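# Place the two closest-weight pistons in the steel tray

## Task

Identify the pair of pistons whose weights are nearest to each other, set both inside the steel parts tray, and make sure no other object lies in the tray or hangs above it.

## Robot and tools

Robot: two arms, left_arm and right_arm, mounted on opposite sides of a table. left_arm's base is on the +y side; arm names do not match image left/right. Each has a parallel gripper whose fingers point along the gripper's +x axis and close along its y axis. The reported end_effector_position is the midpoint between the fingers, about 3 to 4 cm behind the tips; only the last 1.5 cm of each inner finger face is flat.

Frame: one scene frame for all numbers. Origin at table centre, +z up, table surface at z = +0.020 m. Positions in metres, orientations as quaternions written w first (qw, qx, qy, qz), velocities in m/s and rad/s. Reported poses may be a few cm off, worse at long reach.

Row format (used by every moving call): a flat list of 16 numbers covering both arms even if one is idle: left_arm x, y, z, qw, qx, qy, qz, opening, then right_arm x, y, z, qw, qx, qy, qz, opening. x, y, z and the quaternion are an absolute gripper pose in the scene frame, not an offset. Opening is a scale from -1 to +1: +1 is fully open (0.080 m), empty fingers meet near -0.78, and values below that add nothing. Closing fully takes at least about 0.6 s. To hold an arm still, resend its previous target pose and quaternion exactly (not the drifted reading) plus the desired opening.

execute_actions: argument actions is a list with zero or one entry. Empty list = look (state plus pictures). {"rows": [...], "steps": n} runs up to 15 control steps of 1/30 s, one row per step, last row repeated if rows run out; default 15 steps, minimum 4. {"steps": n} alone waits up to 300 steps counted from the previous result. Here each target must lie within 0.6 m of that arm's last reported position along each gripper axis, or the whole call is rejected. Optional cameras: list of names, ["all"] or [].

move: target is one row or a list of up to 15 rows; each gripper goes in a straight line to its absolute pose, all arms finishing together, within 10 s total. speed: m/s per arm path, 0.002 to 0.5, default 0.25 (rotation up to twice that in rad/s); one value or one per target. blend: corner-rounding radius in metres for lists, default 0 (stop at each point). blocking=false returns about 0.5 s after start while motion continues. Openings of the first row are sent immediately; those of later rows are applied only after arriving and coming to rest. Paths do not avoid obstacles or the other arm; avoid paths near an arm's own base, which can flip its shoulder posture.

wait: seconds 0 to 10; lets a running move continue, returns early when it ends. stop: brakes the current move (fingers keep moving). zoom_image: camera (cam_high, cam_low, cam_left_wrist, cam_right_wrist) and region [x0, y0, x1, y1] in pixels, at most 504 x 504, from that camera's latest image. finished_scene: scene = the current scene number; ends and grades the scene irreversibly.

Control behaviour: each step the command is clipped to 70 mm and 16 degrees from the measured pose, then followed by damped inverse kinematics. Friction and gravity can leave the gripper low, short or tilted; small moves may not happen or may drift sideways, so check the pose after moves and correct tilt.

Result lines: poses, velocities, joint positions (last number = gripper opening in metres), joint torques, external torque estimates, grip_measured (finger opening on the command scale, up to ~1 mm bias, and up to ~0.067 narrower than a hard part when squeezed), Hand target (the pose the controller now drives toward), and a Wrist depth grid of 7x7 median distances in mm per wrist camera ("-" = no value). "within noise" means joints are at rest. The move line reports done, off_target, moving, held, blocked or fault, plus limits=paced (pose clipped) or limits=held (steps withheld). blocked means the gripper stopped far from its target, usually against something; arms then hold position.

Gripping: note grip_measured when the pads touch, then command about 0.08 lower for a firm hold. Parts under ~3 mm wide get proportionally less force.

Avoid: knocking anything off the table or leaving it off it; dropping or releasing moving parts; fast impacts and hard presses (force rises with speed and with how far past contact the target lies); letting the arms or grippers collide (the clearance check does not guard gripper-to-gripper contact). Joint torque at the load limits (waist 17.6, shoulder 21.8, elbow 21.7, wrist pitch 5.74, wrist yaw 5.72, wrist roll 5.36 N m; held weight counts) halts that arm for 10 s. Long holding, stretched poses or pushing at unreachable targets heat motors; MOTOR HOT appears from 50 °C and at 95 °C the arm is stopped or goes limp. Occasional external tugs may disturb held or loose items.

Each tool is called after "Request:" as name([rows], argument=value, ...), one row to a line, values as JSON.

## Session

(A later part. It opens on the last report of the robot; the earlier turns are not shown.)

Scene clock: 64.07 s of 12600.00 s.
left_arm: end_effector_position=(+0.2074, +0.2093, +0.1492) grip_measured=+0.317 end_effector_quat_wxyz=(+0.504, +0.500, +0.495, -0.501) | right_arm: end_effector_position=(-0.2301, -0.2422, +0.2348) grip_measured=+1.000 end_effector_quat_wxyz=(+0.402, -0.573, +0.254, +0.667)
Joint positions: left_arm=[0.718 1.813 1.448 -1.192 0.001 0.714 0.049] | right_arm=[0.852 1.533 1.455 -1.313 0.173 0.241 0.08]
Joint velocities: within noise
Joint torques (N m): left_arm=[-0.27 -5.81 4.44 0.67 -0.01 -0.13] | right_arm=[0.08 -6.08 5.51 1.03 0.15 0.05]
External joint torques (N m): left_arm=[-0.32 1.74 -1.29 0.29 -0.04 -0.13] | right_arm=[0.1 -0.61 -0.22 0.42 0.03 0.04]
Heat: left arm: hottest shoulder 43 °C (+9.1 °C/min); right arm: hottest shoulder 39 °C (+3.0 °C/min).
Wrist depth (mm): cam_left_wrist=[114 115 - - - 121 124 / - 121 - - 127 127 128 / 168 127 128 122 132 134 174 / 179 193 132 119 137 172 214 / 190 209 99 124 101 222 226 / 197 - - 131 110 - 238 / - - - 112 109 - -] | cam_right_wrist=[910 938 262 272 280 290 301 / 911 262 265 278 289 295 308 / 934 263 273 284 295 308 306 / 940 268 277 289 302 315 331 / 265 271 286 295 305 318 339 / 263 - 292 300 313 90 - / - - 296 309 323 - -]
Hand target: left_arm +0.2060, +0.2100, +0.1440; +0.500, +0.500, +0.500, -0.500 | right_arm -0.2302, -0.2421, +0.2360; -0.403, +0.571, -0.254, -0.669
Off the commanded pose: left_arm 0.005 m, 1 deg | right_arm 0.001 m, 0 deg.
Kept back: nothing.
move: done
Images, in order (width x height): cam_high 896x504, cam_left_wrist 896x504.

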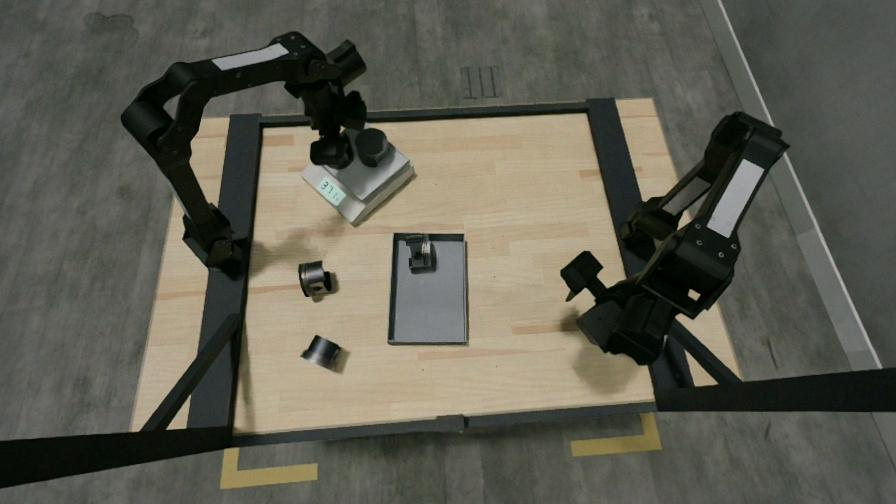

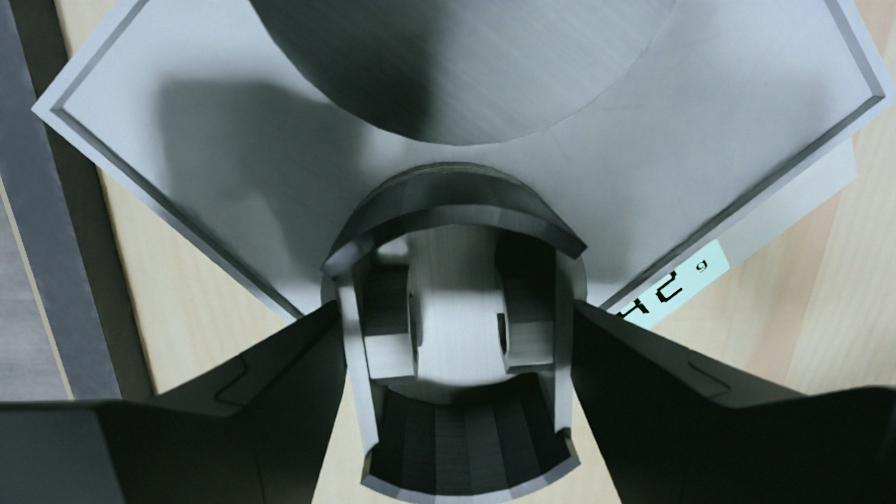

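Request:
move([
  [0.206, 0.210, 0.144, 0.5, 0.5, 0.5, -0.5, 0.65, -0.2302, -0.2421, 0.2360, 0.403, -0.571, 0.254, 0.669, 1],
  [0.206, 0.212, 0.21, 0.5, 0.5, 0.5, -0.5, 0.65, -0.2302, -0.2421, 0.2360, 0.403, -0.571, 0.254, 0.669, 1],
  [-0.07, 0.25, 0.20, 0.5, 0.5, 0.5, -0.5, 1, -0.2302, -0.2421, 0.2360, 0.403, -0.571, 0.254, 0.669, 1],
], speed=[0.05,0.12,0.3])

Request:
zoom_image(camera="cam_high", region=[280, 120, 400, 240])

Scene clock: 67.53 s of 12600.00 s.
left_arm: end_effector_position=(-0.0698, +0.2493, +0.2022) grip_measured=+1.000 end_effector_quat_wxyz=(+0.501, +0.497, +0.499, -0.503) | right_arm: end_effector_position=(-0.2301, -0.2422, +0.2348) grip_measured=+1.000 end_effector_quat_wxyz=(+0.402, -0.573, +0.254, +0.667)
Joint positions: left_arm=[-0.253 1.376 1.21 -1.397 0.003 -0.258 0.08] | right_arm=[0.852 1.533 1.455 -1.313 0.173 0.241 0.08]
Joint velocities: within noise
Joint torques (N m): left_arm=[-0.42 -3.06 4.92 0.49 -0.12 -0.14] | right_arm=[-0.1 -6.12 5.41 1.03 0.16 0.05]
External joint torques (N m): left_arm=[-0.42 1.27 -0.89 0.12 -0.11 -0.14] | right_arm=[-0.07 -0.7 -0.29 0.42 0.04 0.05]
Heat: left arm: hottest shoulder 43 °C (+9.1 °C/min); right arm: hottest shoulder 39 °C (+2.0 °C/min).
Wrist depth (mm): cam_left_wrist=[190 217 221 224 227 230 232 / 201 230 233 236 240 241 241 / 236 242 245 242 253 251 187 / 254 255 260 188 267 271 208 / 267 267 273 282 279 281 293 / - - 294 297 303 87 - / - - 292 297 296 - -] | cam_right_wrist=[902 926 261 272 282 291 302 / 916 261 267 276 290 295 308 / 928 262 272 283 294 307 306 / 951 269 278 290 302 315 330 / 266 272 284 295 307 319 339 / 262 - 292 304 315 90 - / - - 297 311 323 - -]
Hand target: left_arm -0.0700, +0.2500, +0.2000; +0.500, +0.500, +0.500, -0.500 | right_arm -0.2302, -0.2421, +0.2360; -0.403, +0.571, -0.254, -0.669
Off the commanded pose: left_arm 0.002 m, 1 deg | right_arm 0.001 m, 0 deg.
Kept back: nothing.
move: done

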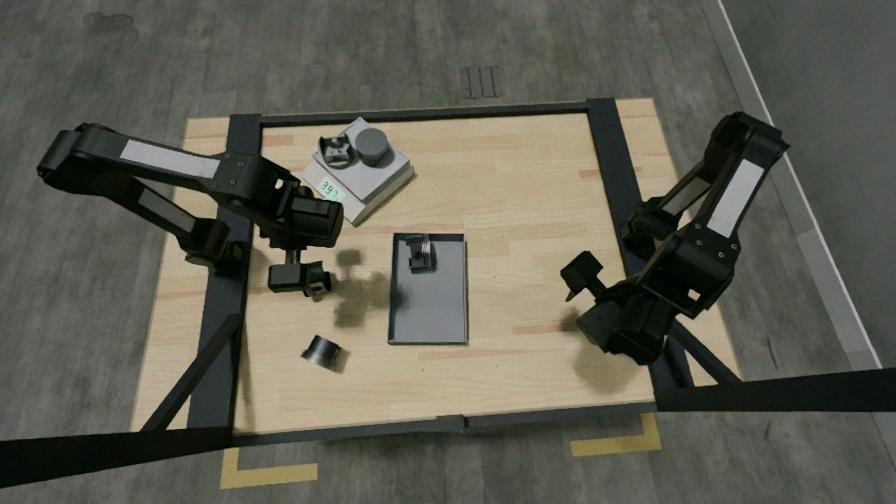

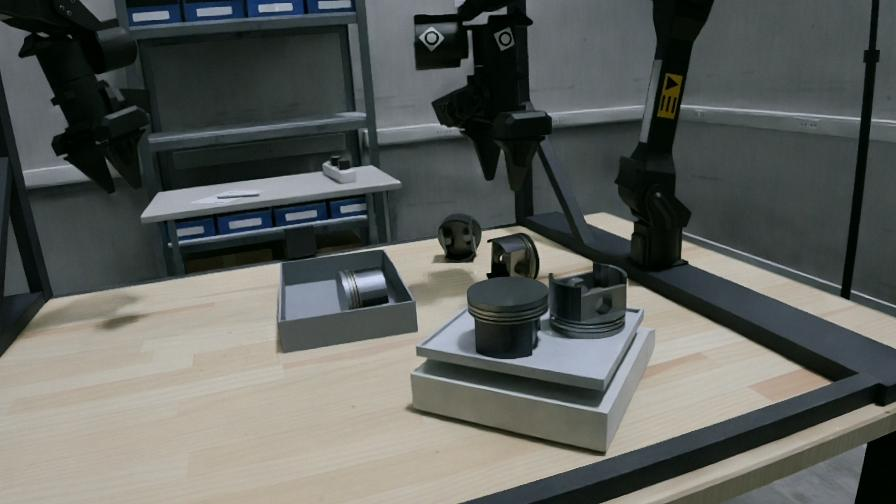

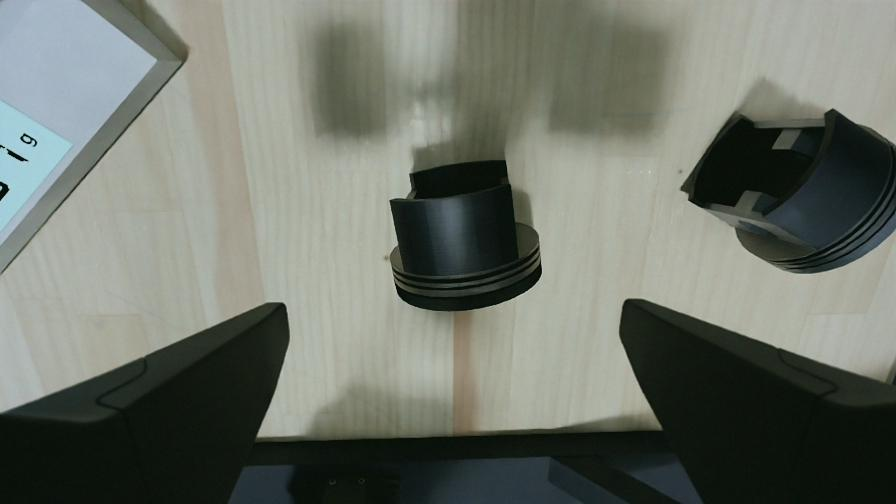

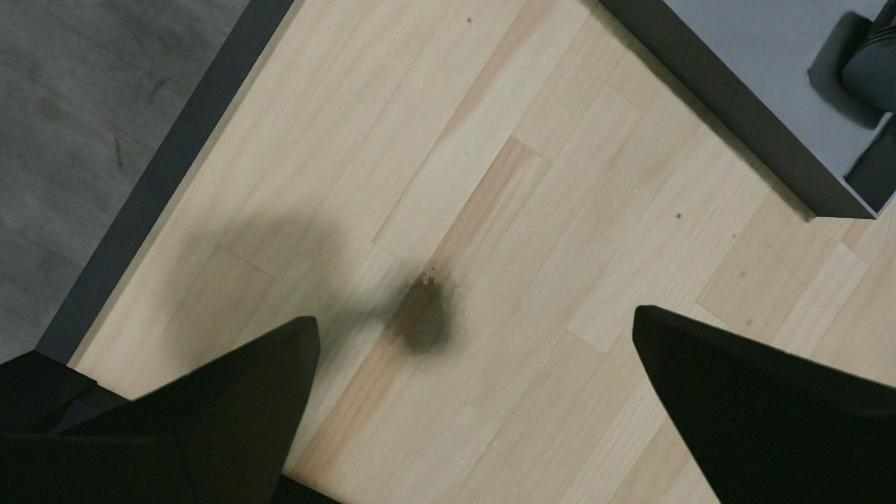

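Scaled by 4.200.

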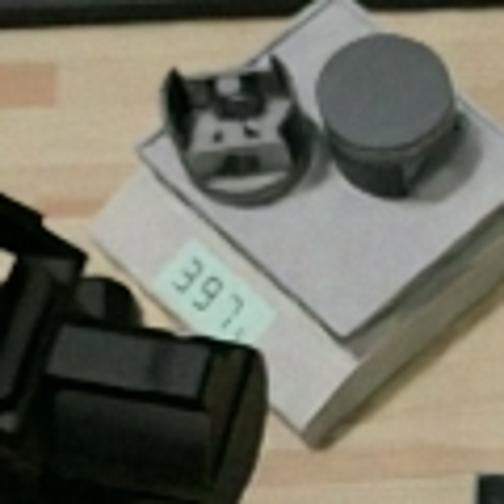

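Request:
move([
  [0.19, 0.22, 0.21, 0.5, 0.5, 0.5, -0.5, 0.8, -0.2302, -0.2421, 0.2360, 0.403, -0.571, 0.254, 0.669, 1],
  [0.206, 0.210, 0.20, 0.5, 0.5, 0.5, -0.5, 0.8, -0.2302, -0.2421, 0.2360, 0.403, -0.571, 0.254, 0.669, 1],
  [0.206, 0.210, 0.146, 0.5, 0.5, 0.5, -0.5, 0.8, -0.2302, -0.2421, 0.2360, 0.403, -0.571, 0.254, 0.669, 1],
], speed=[0.3,0.3,0.12], blend=[0.01,0.01,0])

Scene clock: 70.27 s of 12600.00 s.
left_arm: end_effector_position=(+0.2072, +0.2083, +0.1512) grip_measured=+0.803 end_effector_quat_wxyz=(+0.506, +0.500, +0.495, -0.499) | right_arm: end_effector_position=(-0.2301, -0.2422, +0.2348) grip_measured=+1.000 end_effector_quat_wxyz=(+0.402, -0.573, +0.254, +0.667)
Joint positions: left_arm=[0.714 1.812 1.455 -1.197 -0.003 0.706 0.071] | right_arm=[0.852 1.533 1.455 -1.313 0.173 0.241 0.08]
Joint velocities: within noise
Joint torques (N m): left_arm=[0.08 -5.83 4.43 0.51 0.15 0.15] | right_arm=[-0.15 -6.01 5.32 1.03 0.14 0.03]
External joint torques (N m): left_arm=[0.08 1.8 -1.38 0.11 0.12 0.15] | right_arm=[-0.18 -0.55 -0.41 0.4 0.03 0.03]
Heat: left arm: hottest shoulder 42 °C (+7.1 °C/min); right arm: hottest shoulder 39 °C (+2.0 °C/min).
Wrist depth (mm): cam_left_wrist=[167 - - - - 122 125 / - 124 - - 128 128 132 / 176 129 131 112 133 135 175 / 182 195 136 122 139 175 214 / 193 210 101 - 108 222 228 / - - 111 134 126 - - / - - 248 113 251 - -] | cam_right_wrist=[919 923 260 271 282 291 301 / 919 261 267 278 289 296 309 / 932 262 271 283 295 309 305 / 942 268 277 288 304 314 331 / 266 272 285 296 307 319 338 / 262 - 292 304 314 90 - / - - 298 309 322 - -]
Hand target: left_arm +0.2059, +0.2100, +0.1460; +0.500, +0.500, +0.500, -0.500 | right_arm -0.2302, -0.2421, +0.2360; -0.403, +0.571, -0.254, -0.669
Off the commanded pose: left_arm 0.006 m, 1 deg | right_arm 0.001 m, 0 deg.
Kept back: nothing.
move: done

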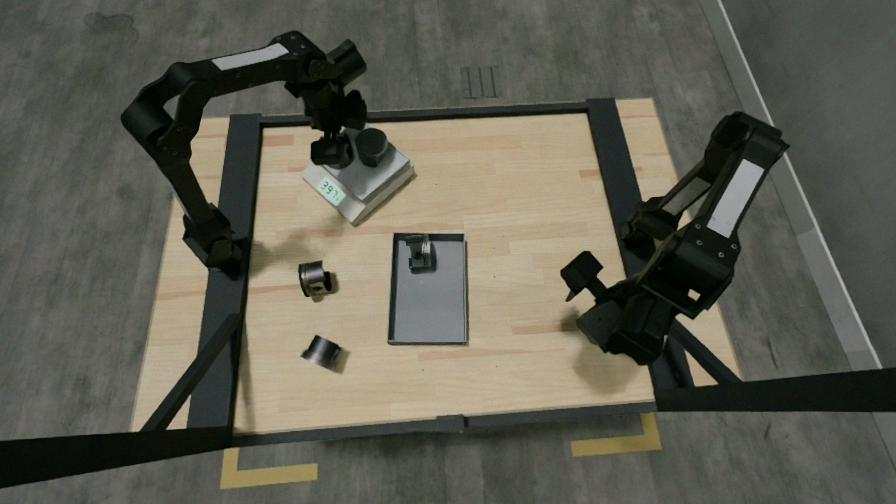

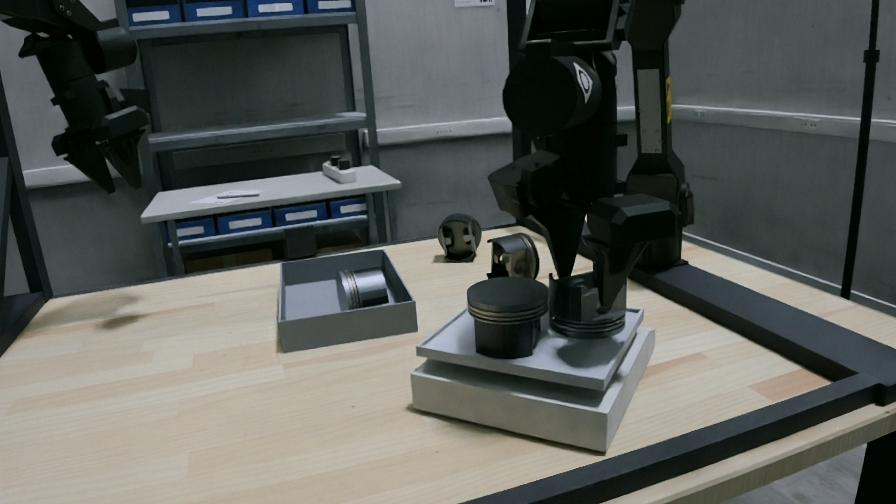

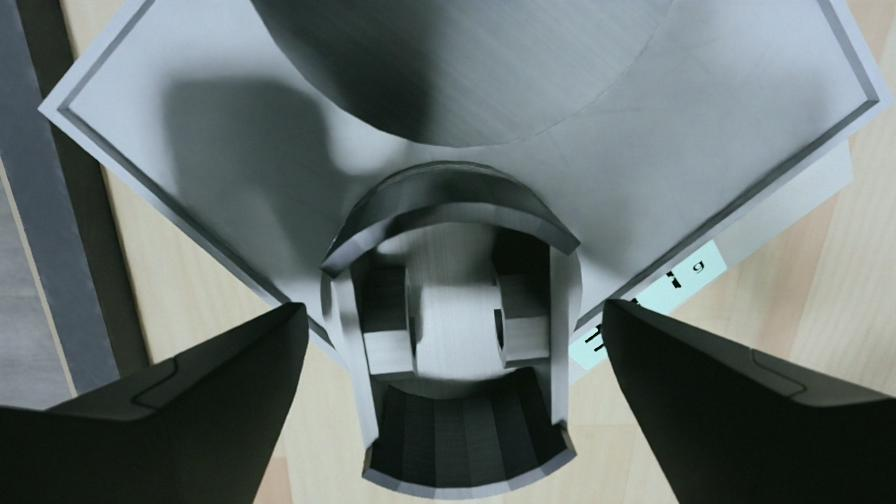

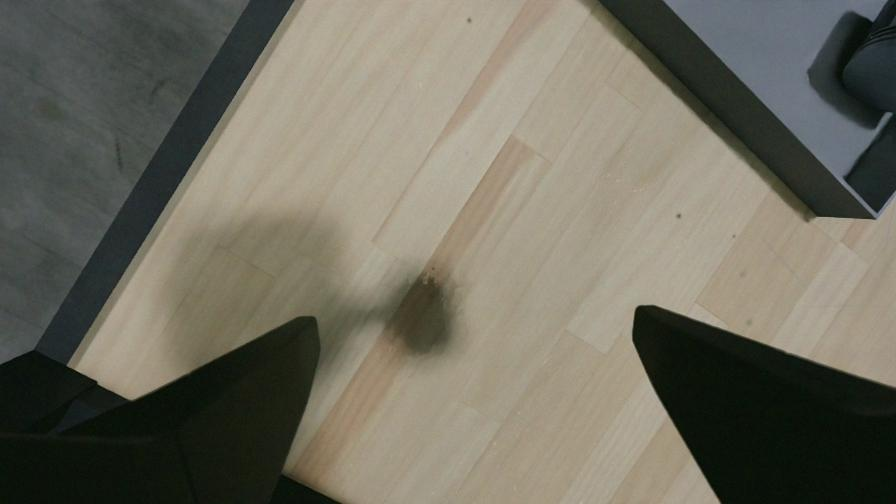

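Request:
move([
  [0.206, 0.210, 0.146, 0.5, 0.5, 0.5, -0.5, 0.22, -0.2302, -0.2421, 0.2360, 0.403, -0.571, 0.254, 0.669, 1],
  [0.200, 0.210, 0.20, 0.5, 0.5, 0.5, -0.5, 0.22, -0.2302, -0.2421, 0.2360, 0.403, -0.571, 0.254, 0.669, 1],
  [-0.158, 0.048, 0.20, 0.5, 0.5, 0.5, -0.5, 0.22, -0.2302, -0.2421, 0.2360, 0.403, -0.571, 0.254, 0.669, 1],
  [-0.158, 0.048, 0.12, 0.5, 0.5, 0.5, -0.5, 0.22, -0.2302, -0.2421, 0.2360, 0.403, -0.571, 0.254, 0.669, 1],
], speed=[0.1,0.15,0.3,0.15], blend=[0,0.02,0.02,0])

Scene clock: 73.90 s of 12600.00 s.
left_arm: end_effector_position=(-0.1598, +0.0474, +0.1196) grip_measured=+0.298 end_effector_quat_wxyz=(+0.498, +0.501, +0.499, -0.502) end_effector_velocity=(+0.001, +0.002, -0.005) end_effector_angular_velocity=(+0.009, -0.011, +0.020) | right_arm: end_effector_position=(-0.2301, -0.2422, +0.2348) grip_measured=+1.000 end_effector_quat_wxyz=(+0.402, -0.573, +0.254, +0.667)
Joint positions: left_arm=[-0.334 2.269 2.002 -1.303 0.002 -0.332 0.048] | right_arm=[0.852 1.533 1.455 -1.313 0.173 0.241 0.08]
Joint velocities: left_arm=[-0.002 0.002 -0.017 0.007 -0.007 -0.022 0] | right_arm=[within noise]
Joint torques (N m): left_arm=[0.19 -10.48 4.85 0.45 -0.07 -0.14] | right_arm=[-0.04 -6.05 5.38 1.04 0.12 0.06]
External joint torques (N m): left_arm=[0.13 0.29 -0.92 0.1 -0.05 -0.14] | right_arm=[-0.04 -0.73 -0.26 0.42 0.01 0.06]
Heat: left arm: hottest shoulder 43 °C (+8.0 °C/min); right arm: hottest shoulder 39 °C (+2.0 °C/min).
Wrist depth (mm): cam_left_wrist=[137 138 139 140 141 139 146 / 145 143 146 146 150 141 154 / 125 153 152 117 156 155 163 / 120 159 161 121 165 169 174 / 125 170 105 126 107 182 186 / - - - 136 114 - 195 / - - - 115 111 - -] | cam_right_wrist=[912 931 262 272 283 290 302 / 939 261 266 279 289 295 309 / 932 263 272 282 296 309 305 / 953 268 277 289 301 315 332 / 266 273 283 296 307 318 341 / 262 - 291 302 315 90 - / - - 298 310 323 - -]
Hand target: left_arm -0.1580, +0.0480, +0.1199; +0.500, +0.500, +0.500, -0.500 | right_arm -0.2302, -0.2421, +0.2360; -0.403, +0.571, -0.254, -0.669
Off the commanded pose: left_arm 0.002 m, 0 deg | right_arm 0.001 m, 0 deg.
Kept back: nothing.
move: done

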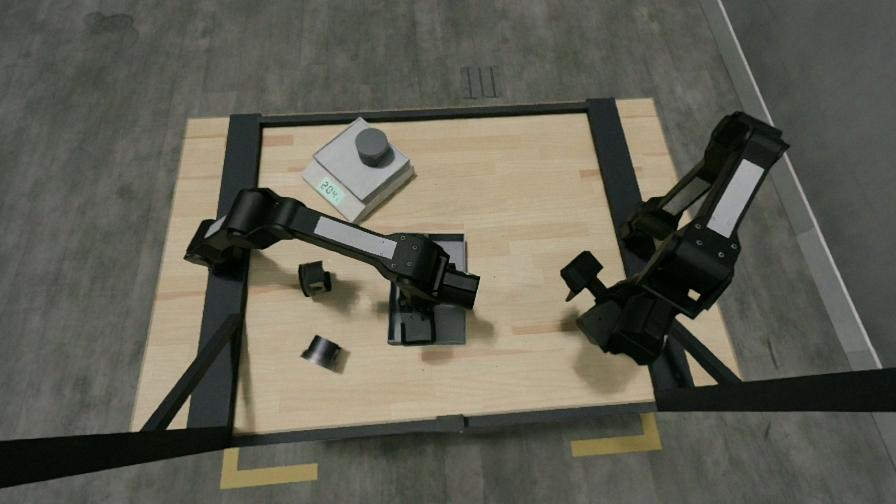

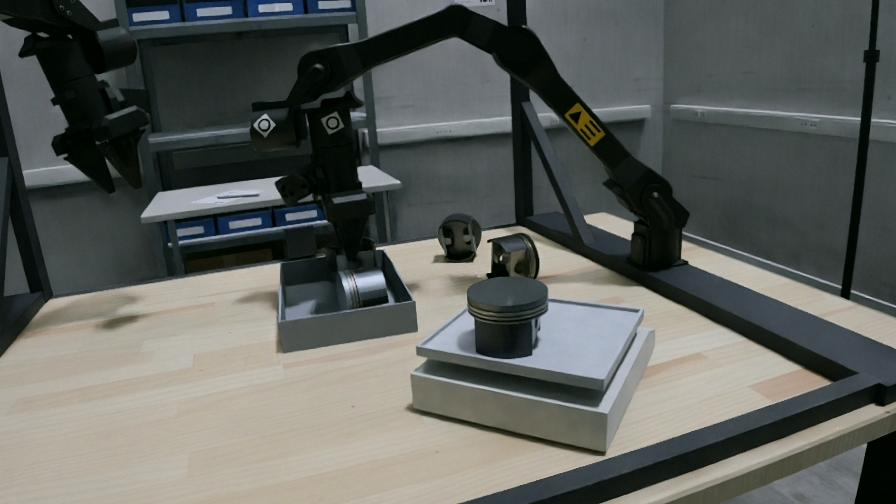

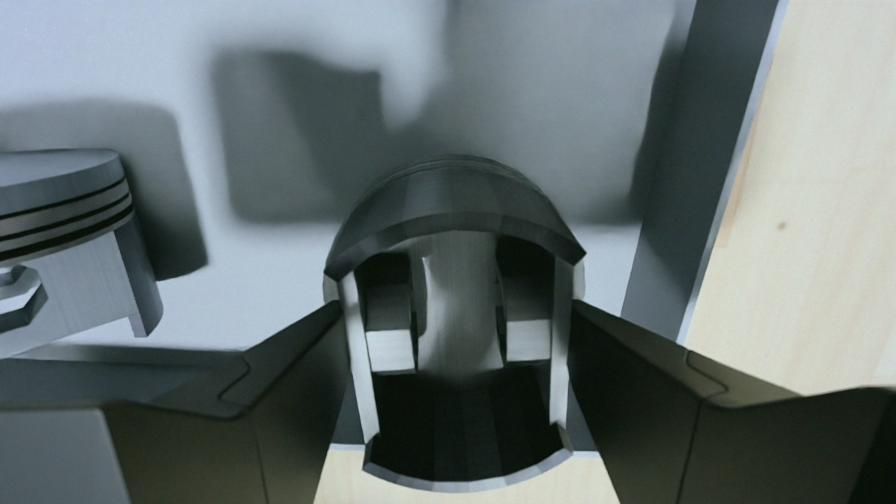

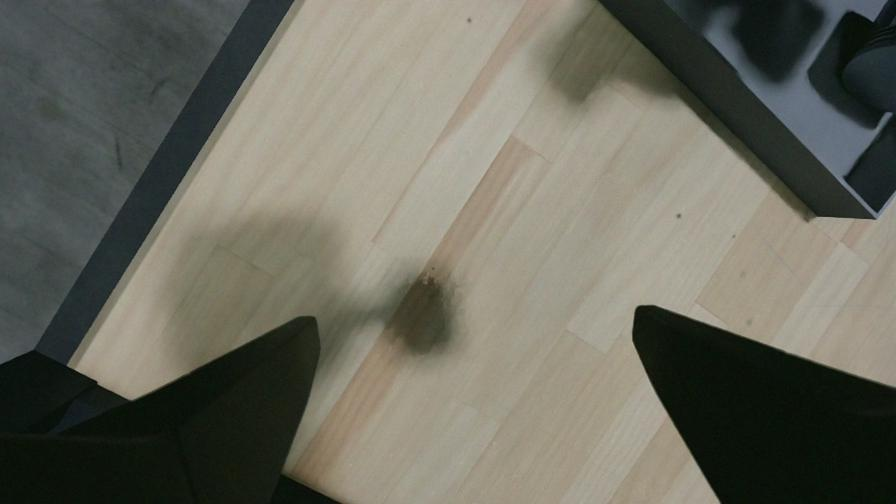

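Request:
move([
  [-0.149, 0.048, 0.12, 0.5, 0.5, 0.5, -0.5, 0.22, -0.2302, -0.2421, 0.2360, 0.403, -0.571, 0.254, 0.669, 1],
  [-0.149, 0.048, 0.088, 0.5, 0.5, 0.5, -0.5, 0.22, -0.2302, -0.2421, 0.2360, 0.403, -0.571, 0.254, 0.669, 1],
], speed=[0.15,0.06], cameras=["cam_left_wrist","cam_low"])

Scene clock: 75.10 s of 12600.00 s.
left_arm: end_effector_position=(-0.1500, +0.0459, +0.0940) grip_measured=+0.298 end_effector_quat_wxyz=(+0.503, +0.495, +0.499, -0.503) | right_arm: end_effector_position=(-0.2301, -0.2422, +0.2348) grip_measured=+1.000 end_effector_quat_wxyz=(+0.402, -0.573, +0.254, +0.667)
Joint positions: left_arm=[-0.312 2.26 1.884 -1.183 0 -0.321 0.048] | right_arm=[0.852 1.533 1.455 -1.313 0.173 0.241 0.08]
Joint velocities: within noise
Joint torques (N m): left_arm=[-0.01 -9.13 3.69 0.97 -0.02 0.14] | right_arm=[0.16 -6.09 5.31 1 0.12 0.06]
External joint torques (N m): left_arm=[0 1.49 -2.01 0.6 -0.01 0.14] | right_arm=[0.16 -0.64 -0.39 0.4 0.01 0.05]
Heat: left arm: hottest shoulder 43 °C (+8.1 °C/min); right arm: hottest shoulder 40 °C (+3.0 °C/min).
Wrist depth (mm): cam_left_wrist=[117 117 118 118 120 121 107 / 121 122 125 126 127 127 107 / - 130 130 123 133 135 111 / - 137 137 122 139 142 147 / - 142 106 126 107 141 159 / - - - 135 116 - 165 / - - - 113 109 - -] | cam_right_wrist=[901 926 262 272 280 291 301 / 924 262 266 277 289 295 309 / 934 264 273 282 295 306 306 / 955 268 279 289 300 316 330 / 266 271 285 296 307 316 341 / 263 - 292 302 314 90 - / - - 297 311 322 - -]
Hand target: left_arm -0.1490, +0.0480, +0.0880; +0.500, +0.500, +0.500, -0.500 | right_arm -0.2302, -0.2421, +0.2360; -0.403, +0.571, -0.254, -0.669
Off the commanded pose: left_arm 0.006 m, 1 deg | right_arm 0.001 m, 0 deg.
Kept back: nothing.
move: done
Images, in order (width x height): cam_low 896x504, cam_left_wrist 896x504.

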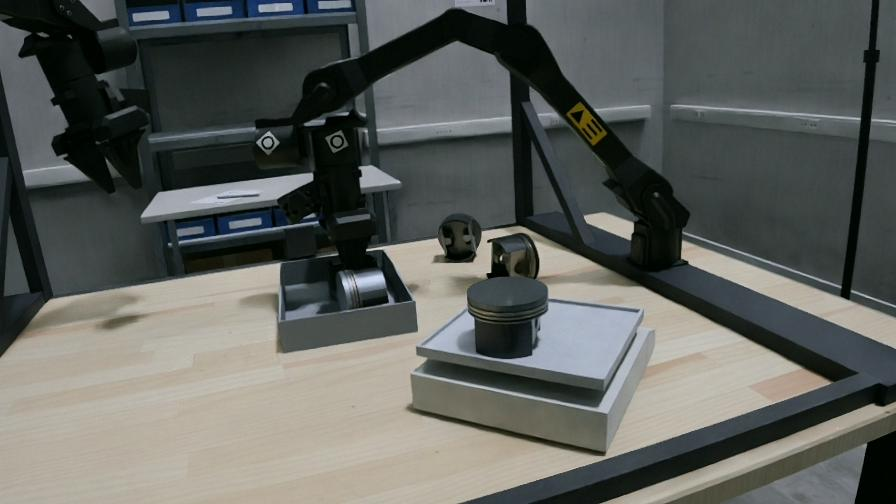

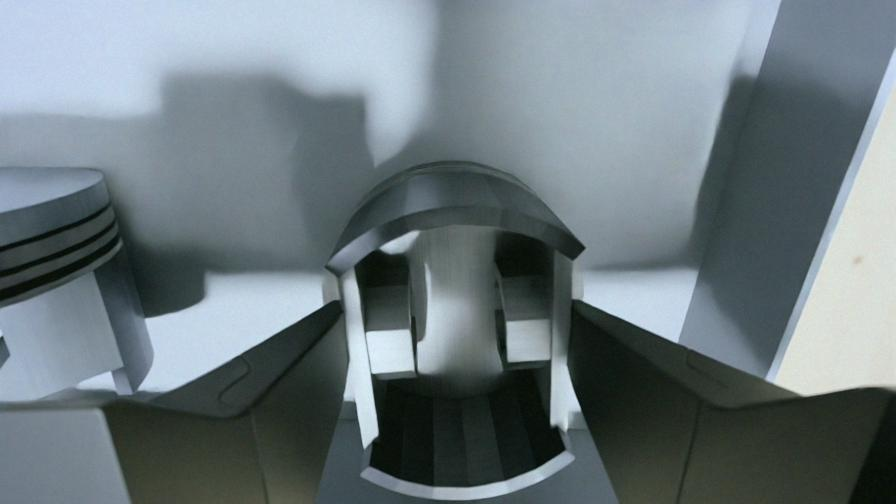

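Request:
move([
  [-0.149, 0.048, 0.088, 0.5, 0.5, 0.5, -0.5, 0.55, -0.2302, -0.2421, 0.2360, 0.403, -0.571, 0.254, 0.669, 1],
  [-0.149, 0.05, 0.18, 0.5, 0.5, 0.5, -0.5, 0.55, -0.2302, -0.2421, 0.2360, 0.403, -0.571, 0.254, 0.669, 1],
  [-0.0715, 0.26, 0.16, 0.5328, 0.4648, 0.5328, -0.4648, 1, -0.2302, -0.2421, 0.2360, 0.403, -0.571, 0.254, 0.669, 1],
], speed=[0.1,0.2,0.3], cameras=["cam_left_wrist","cam_low"])

Scene clock: 78.40 s of 12600.00 s.
left_arm: end_effector_position=(-0.0732, +0.2575, +0.1613) grip_measured=+1.000 end_effector_quat_wxyz=(+0.532, +0.465, +0.530, -0.469) | right_arm: end_effector_position=(-0.2301, -0.2422, +0.2348) grip_measured=+1.000 end_effector_quat_wxyz=(+0.402, -0.573, +0.254, +0.667)
Joint positions: left_arm=[-0.28 1.353 1.03 -1.243 0 -0.413 0.08] | right_arm=[0.852 1.533 1.455 -1.313 0.173 0.241 0.08]
Joint velocities: within noise
Joint torques (N m): left_arm=[0.31 -4.11 4.33 0.33 -0.03 -0.13] | right_arm=[0.16 -6.13 5.46 1 0.09 0.03]
External joint torques (N m): left_arm=[0.32 -0.03 -1.41 -0.02 -0.01 -0.13] | right_arm=[0.17 -0.64 -0.29 0.39 -0.03 0.03]
Heat: left arm: hottest shoulder 43 °C (+7.1 °C/min); right arm: hottest shoulder 40 °C (+2.0 °C/min).
Wrist depth (mm): cam_left_wrist=[178 183 184 187 188 191 193 / 191 192 194 196 199 201 203 / 200 203 205 202 210 212 206 / 212 215 216 145 220 222 188 / 223 223 228 154 231 235 198 / - - 247 249 252 87 - / - - 257 263 270 - -] | cam_right_wrist=[913 899 261 272 281 290 303 / 906 262 265 277 288 296 309 / 941 263 273 282 297 309 305 / 942 267 277 290 301 315 329 / 264 272 285 296 308 318 341 / 263 - 291 304 315 90 - / - - 296 310 324 - -]
Hand target: left_arm -0.0715, +0.2600, +0.1599; +0.533, +0.465, +0.533, -0.465 | right_arm -0.2302, -0.2421, +0.2360; -0.403, +0.571, -0.254, -0.669
Off the commanded pose: left_arm 0.003 m, 1 deg | right_arm 0.001 m, 0 deg.
Kept back: nothing.
move: done
Images, in order (width x height): cam_low 896x504, cam_left_wrist 896x504.

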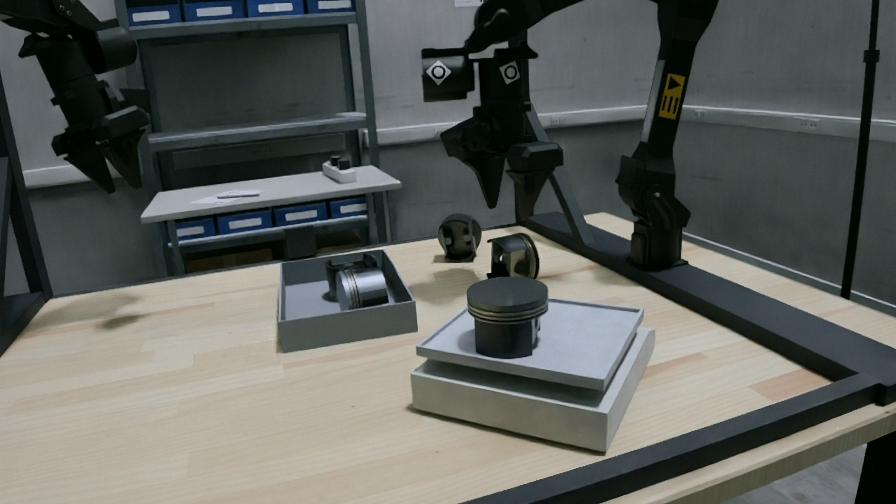

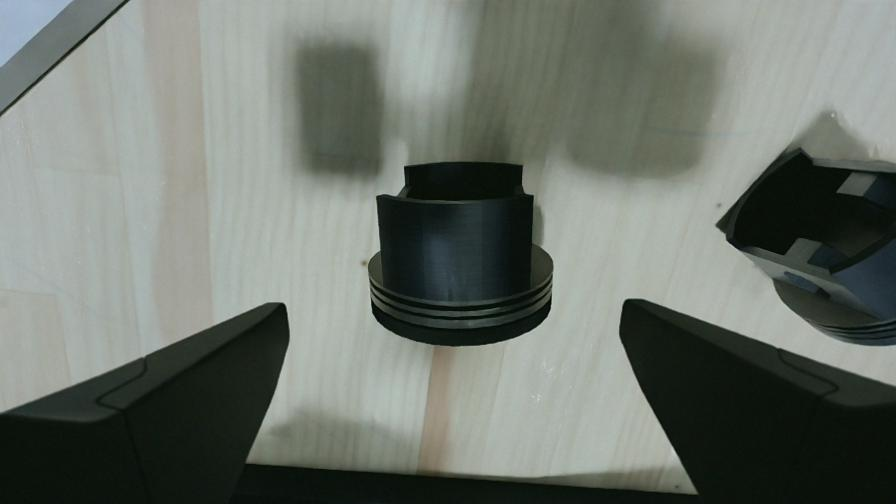

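Request:
move([
  [-0.0715, 0.262, 0.12, 0.5328, 0.4648, 0.5328, -0.4648, 1, -0.2302, -0.2421, 0.2360, 0.403, -0.571, 0.254, 0.669, 1],
  [-0.0715, 0.264, 0.076, 0.5328, 0.4648, 0.5328, -0.4648, 1, -0.2302, -0.2421, 0.2360, 0.403, -0.571, 0.254, 0.669, 1],
], speed=[0.2,0.1], cameras=["cam_left_wrist","cam_low"])

Scene clock: 79.73 s of 12600.00 s.
left_arm: end_effector_position=(-0.0723, +0.2608, +0.0798) grip_measured=+1.000 end_effector_quat_wxyz=(+0.534, +0.460, +0.530, -0.471) | right_arm: end_effector_position=(-0.2301, -0.2422, +0.2348) grip_measured=+1.000 end_effector_quat_wxyz=(+0.402, -0.573, +0.254, +0.667)
Joint positions: left_arm=[-0.28 1.416 0.745 -0.883 0 -0.419 0.08] | right_arm=[0.852 1.533 1.455 -1.313 0.173 0.241 0.08]
Joint velocities: within noise
Joint torques (N m): left_arm=[-0.23 -2.58 3.95 0.51 -0.05 -0.13] | right_arm=[-0.13 -5.86 5.3 1.03 0.13 0.03]
External joint torques (N m): left_arm=[-0.23 1.54 -1.36 0.14 -0.02 -0.13] | right_arm=[-0.14 -0.47 -0.35 0.44 0.02 0.02]
Heat: left arm: hottest shoulder 43 °C (+7.0 °C/min); right arm: hottest shoulder 40 °C (+2.0 °C/min).
Wrist depth (mm): cam_left_wrist=[109 110 111 113 114 116 117 / - 116 116 118 119 121 123 / 121 122 124 124 127 128 131 / 127 128 128 127 131 136 137 / 135 133 - - 107 142 146 / - - - - - 87 - / - - - - 164 - -] | cam_right_wrist=[904 914 262 271 281 290 301 / 931 261 268 279 289 295 309 / 942 262 272 282 295 308 305 / 952 268 277 289 301 316 330 / 265 272 286 296 306 317 340 / 262 - 292 303 314 90 - / - - 297 310 324 - -]
Hand target: left_arm -0.0715, +0.2641, +0.0760; +0.533, +0.465, +0.533, -0.465 | right_arm -0.2302, -0.2421, +0.2360; -0.403, +0.571, -0.254, -0.669
Off the commanded pose: left_arm 0.005 m, 1 deg | right_arm 0.001 m, 0 deg.
Kept back: nothing.
move: done
Images, in order (width x height): cam_low 896x504, cam_left_wrist 896x504.

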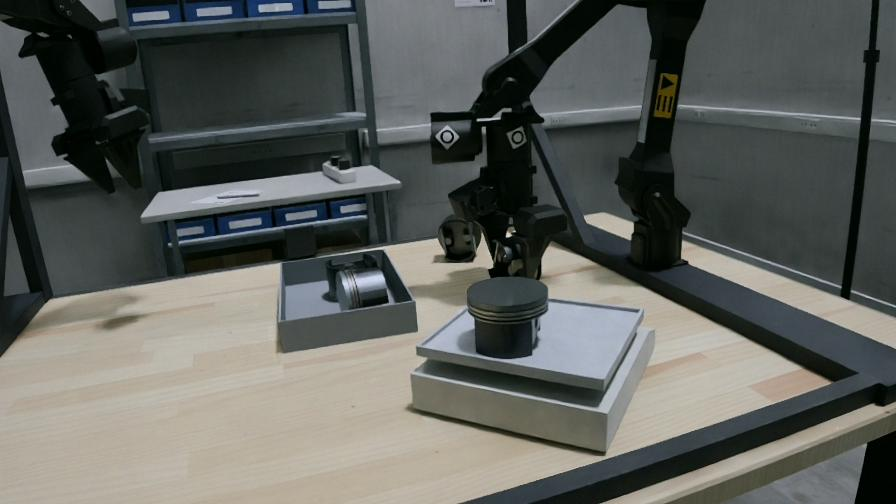

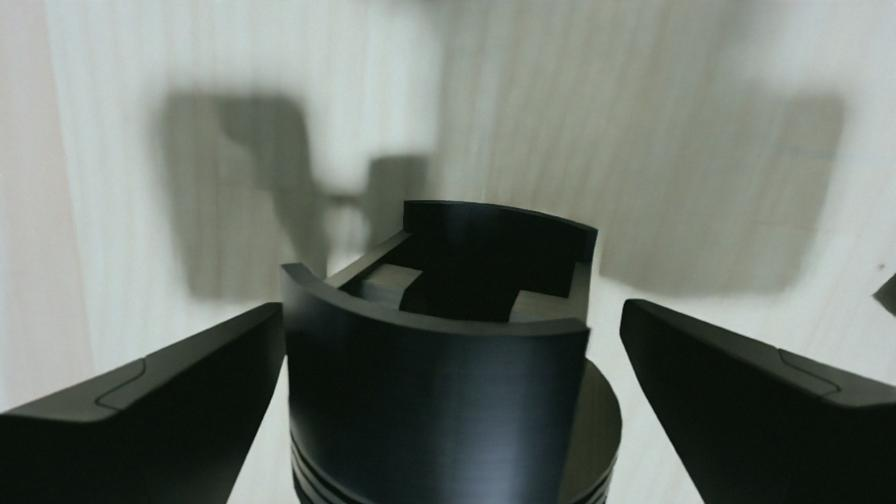

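Request:
move([
  [-0.070, 0.264, 0.076, 0.5328, 0.4648, 0.5328, -0.4648, 0.3, -0.2302, -0.2421, 0.2360, 0.403, -0.571, 0.254, 0.669, 1],
], speed=[0.1], cameras=["cam_left_wrist","cam_low"])

Scene clock: 80.67 s of 12600.00 s.
left_arm: end_effector_position=(-0.0721, +0.2616, +0.0789) grip_measured=+0.315 end_effector_quat_wxyz=(+0.534, +0.461, +0.531, -0.470) | right_arm: end_effector_position=(-0.2301, -0.2422, +0.2348) grip_measured=+1.000 end_effector_quat_wxyz=(+0.402, -0.573, +0.254, +0.667)
Joint positions: left_arm=[-0.28 1.417 0.742 -0.882 0.002 -0.419 0.049] | right_arm=[0.852 1.533 1.455 -1.313 0.173 0.241 0.08]
Joint velocities: within noise
Joint torques (N m): left_arm=[0.41 -2.81 4.1 0.45 -0.08 0.12] | right_arm=[0.12 -6.01 5.41 1.01 0.13 0.03]
External joint torques (N m): left_arm=[0.4 1.33 -1.22 0.08 -0.05 0.12] | right_arm=[0.1 -0.6 -0.28 0.4 0.02 0.03]
Heat: left arm: hottest shoulder 43 °C (+7.0 °C/min); right arm: hottest shoulder 40 °C (+2.0 °C/min).
Wrist depth (mm): cam_left_wrist=[108 109 110 113 113 114 116 / - 115 116 117 119 121 122 / 120 121 122 125 126 127 129 / 126 128 128 129 132 136 137 / 135 135 123 132 118 143 145 / 140 - - - 94 - 153 / - - - - - - -] | cam_right_wrist=[917 924 261 271 280 291 300 / 928 262 266 277 288 296 309 / 945 263 273 284 294 307 306 / 948 268 277 289 301 316 330 / 265 271 284 296 307 318 338 / 262 - 291 302 315 90 - / - - 295 310 324 - -]
Hand target: left_arm -0.0701, +0.2640, +0.0761; +0.533, +0.465, +0.533, -0.465 | right_arm -0.2302, -0.2421, +0.2360; -0.403, +0.571, -0.254, -0.669
Off the commanded pose: left_arm 0.004 m, 1 deg | right_arm 0.001 m, 0 deg.
Kept back: nothing.
move: done
Images, in order (width x height): cam_low 896x504, cam_left_wrist 896x504.

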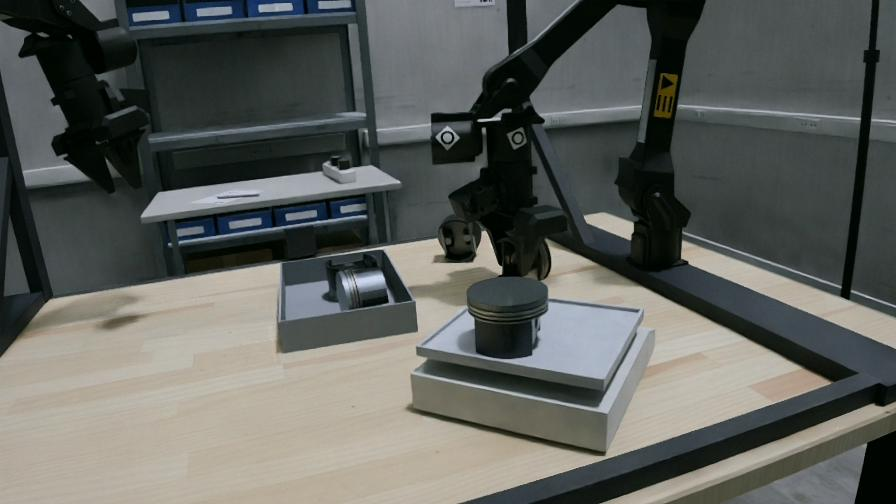

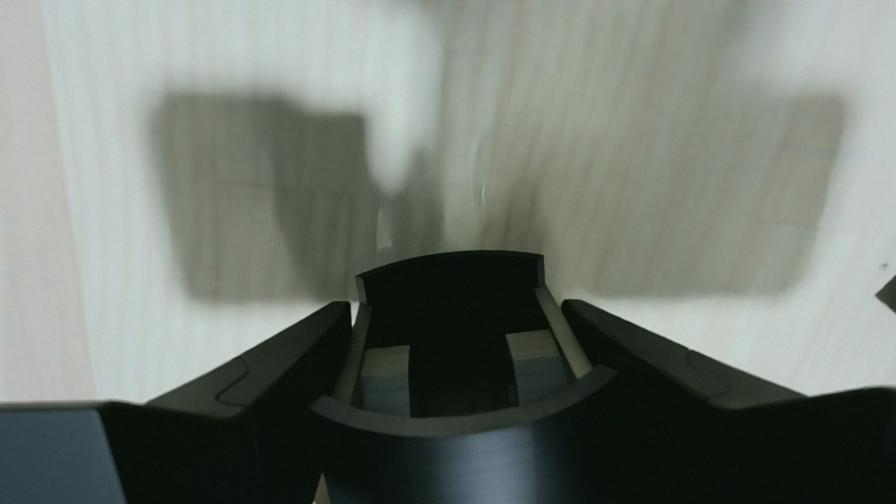

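Request:
move([
  [-0.070, 0.264, 0.076, 0.5328, 0.4648, 0.5328, -0.4648, 0.6, -0.2302, -0.2421, 0.2360, 0.403, -0.571, 0.254, 0.669, 1],
  [-0.071, 0.274, 0.076, 0.5328, 0.4648, 0.5328, -0.4648, 0.6, -0.2302, -0.2421, 0.2360, 0.403, -0.571, 0.254, 0.669, 1],
], speed=[0.1,0.06], cameras=["cam_left_wrist","cam_low"])

Scene clock: 82.50 s of 12600.00 s.
left_arm: end_effector_position=(-0.0715, +0.2705, +0.0772) grip_measured=+0.597 end_effector_quat_wxyz=(+0.533, +0.463, +0.532, -0.467) | right_arm: end_effector_position=(-0.2301, -0.2422, +0.2348) grip_measured=+1.000 end_effector_quat_wxyz=(+0.402, -0.573, +0.254, +0.667)
Joint positions: left_arm=[-0.289 1.39 0.713 -0.887 0.002 -0.43 0.062] | right_arm=[0.852 1.533 1.455 -1.313 0.173 0.241 0.08]
Joint velocities: within noise
Joint torques (N m): left_arm=[-0.4 -3.9 3.84 0.28 -0.08 -0.14] | right_arm=[0.05 -6.18 5.32 1.03 0.15 0.05]
External joint torques (N m): left_arm=[-0.4 0.03 -1.5 -0.09 -0.06 -0.14] | right_arm=[0.04 -0.74 -0.35 0.44 0.04 0.05]
Heat: left arm: hottest shoulder 43 °C (+6.1 °C/min); right arm: hottest shoulder 40 °C (+2.0 °C/min).
Wrist depth (mm): cam_left_wrist=[106 107 109 110 111 112 114 / - 112 114 115 117 119 120 / 118 120 120 122 124 125 127 / 125 126 128 126 128 134 135 / 133 133 132 131 99 140 143 / - - - - - - - / - - - - - - -] | cam_right_wrist=[922 916 262 272 282 290 302 / 919 263 267 277 288 295 308 / 930 262 272 283 295 306 306 / 927 269 277 290 304 314 331 / 265 272 284 297 308 317 339 / 262 - 291 301 315 90 - / - - 297 309 321 - -]
Hand target: left_arm -0.0710, +0.2739, +0.0760; +0.533, +0.465, +0.533, -0.465 | right_arm -0.2302, -0.2421, +0.2360; -0.403, +0.571, -0.254, -0.669
Off the commanded pose: left_arm 0.004 m, 0 deg | right_arm 0.001 m, 0 deg.
Kept back: nothing.
move: done
Images, in order (width x height): cam_low 896x504, cam_left_wrist 896x504.

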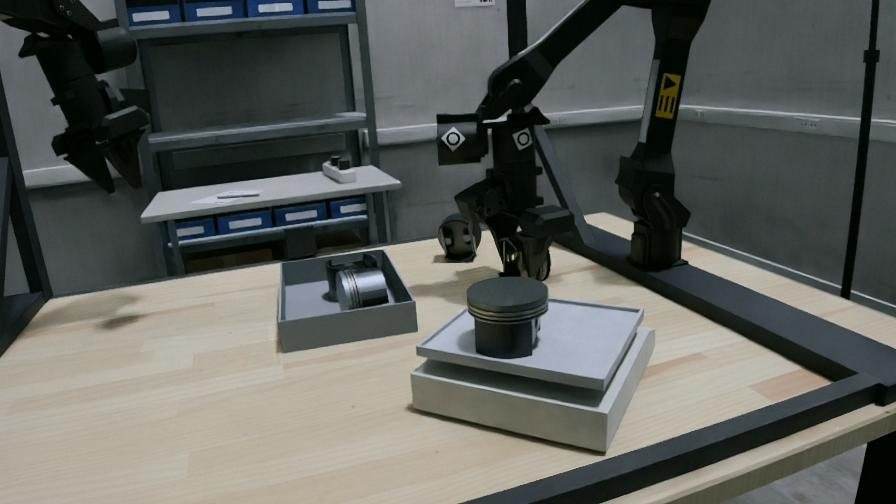

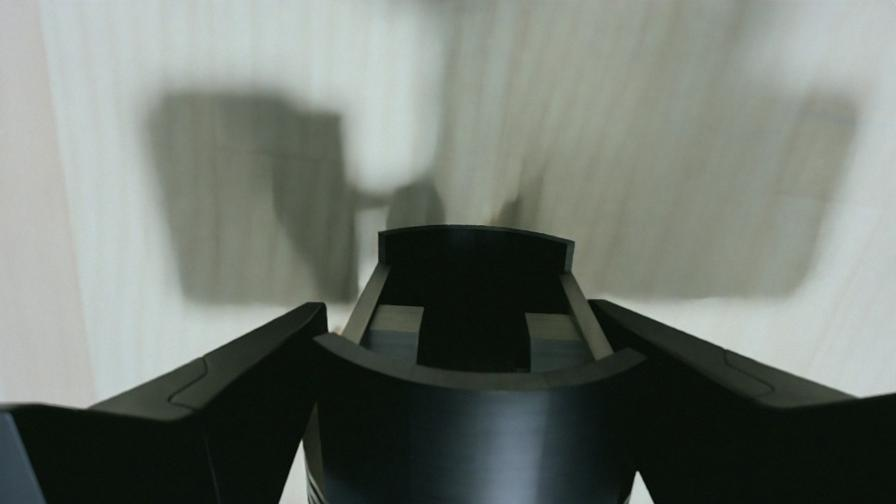

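Request:
move([
  [-0.071, 0.278, 0.076, 0.5328, 0.4648, 0.5328, -0.4648, 0.6, -0.2302, -0.2421, 0.2360, 0.403, -0.571, 0.254, 0.669, 1],
  [-0.071, 0.278, 0.076, 0.5328, 0.4648, 0.5328, -0.4648, 0.22, -0.2302, -0.2421, 0.2360, 0.403, -0.571, 0.254, 0.669, 1],
], speed=[0.06,0.06], cameras=["cam_left_wrist"])

Scene clock: 83.93 s of 12600.00 s.
left_arm: end_effector_position=(-0.0716, +0.2747, +0.0778) grip_measured=+0.323 end_effector_quat_wxyz=(+0.533, +0.462, +0.532, -0.467) | right_arm: end_effector_position=(-0.2301, -0.2422, +0.2348) grip_measured=+1.000 end_effector_quat_wxyz=(+0.402, -0.573, +0.254, +0.667)
Joint positions: left_arm=[-0.295 1.371 0.7 -0.893 0.002 -0.437 0.05] | right_arm=[0.852 1.533 1.455 -1.313 0.173 0.241 0.08]
Joint velocities: within noise
Joint torques (N m): left_arm=[-0.39 -3.46 3.8 0.42 -0.1 -0.11] | right_arm=[-0.06 -5.99 5.35 1.05 0.1 0.05]
External joint torques (N m): left_arm=[-0.37 0.36 -1.59 0.04 -0.07 -0.12] | right_arm=[-0.05 -0.6 -0.35 0.43 -0.02 0.04]
Heat: left arm: hottest shoulder 42 °C (+5.0 °C/min); right arm: hottest shoulder 40 °C (+2.0 °C/min).
Wrist depth (mm): cam_left_wrist=[108 108 109 111 112 114 115 / 114 113 116 116 118 120 121 / 119 120 122 124 125 126 128 / 126 127 128 126 130 135 135 / 134 134 101 130 100 142 144 / - - - - - - 152 / - - - - - - -] | cam_right_wrist=[901 926 261 272 282 291 301 / 919 261 266 276 289 295 310 / 947 263 272 283 296 309 305 / 937 268 278 290 303 316 330 / 265 272 285 295 307 318 339 / 261 - 291 303 315 90 - / - - 296 311 323 - -]
Hand target: left_arm -0.0710, +0.2780, +0.0760; +0.533, +0.465, +0.533, -0.465 | right_arm -0.2302, -0.2421, +0.2360; -0.403, +0.571, -0.254, -0.669
Off the commanded pose: left_arm 0.004 m, 0 deg | right_arm 0.001 m, 0 deg.
Kept back: nothing.
move: done
Images, in order (width x height): cam_left_wrist 896x504.

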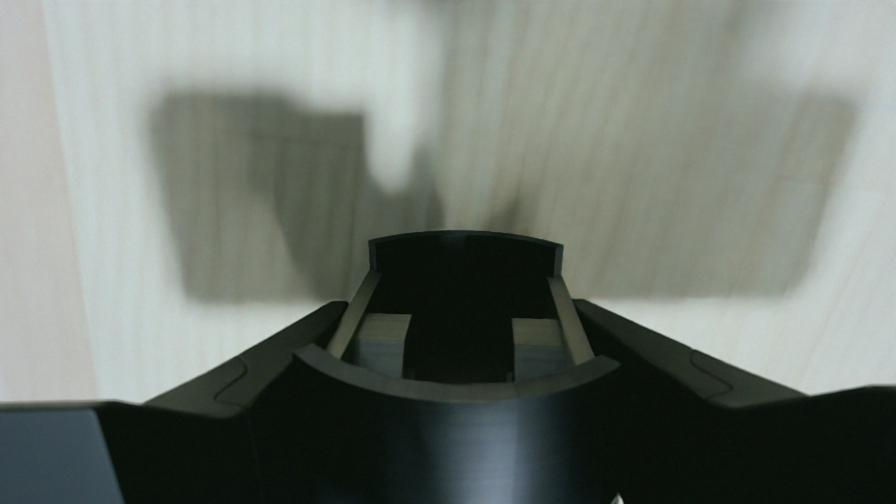

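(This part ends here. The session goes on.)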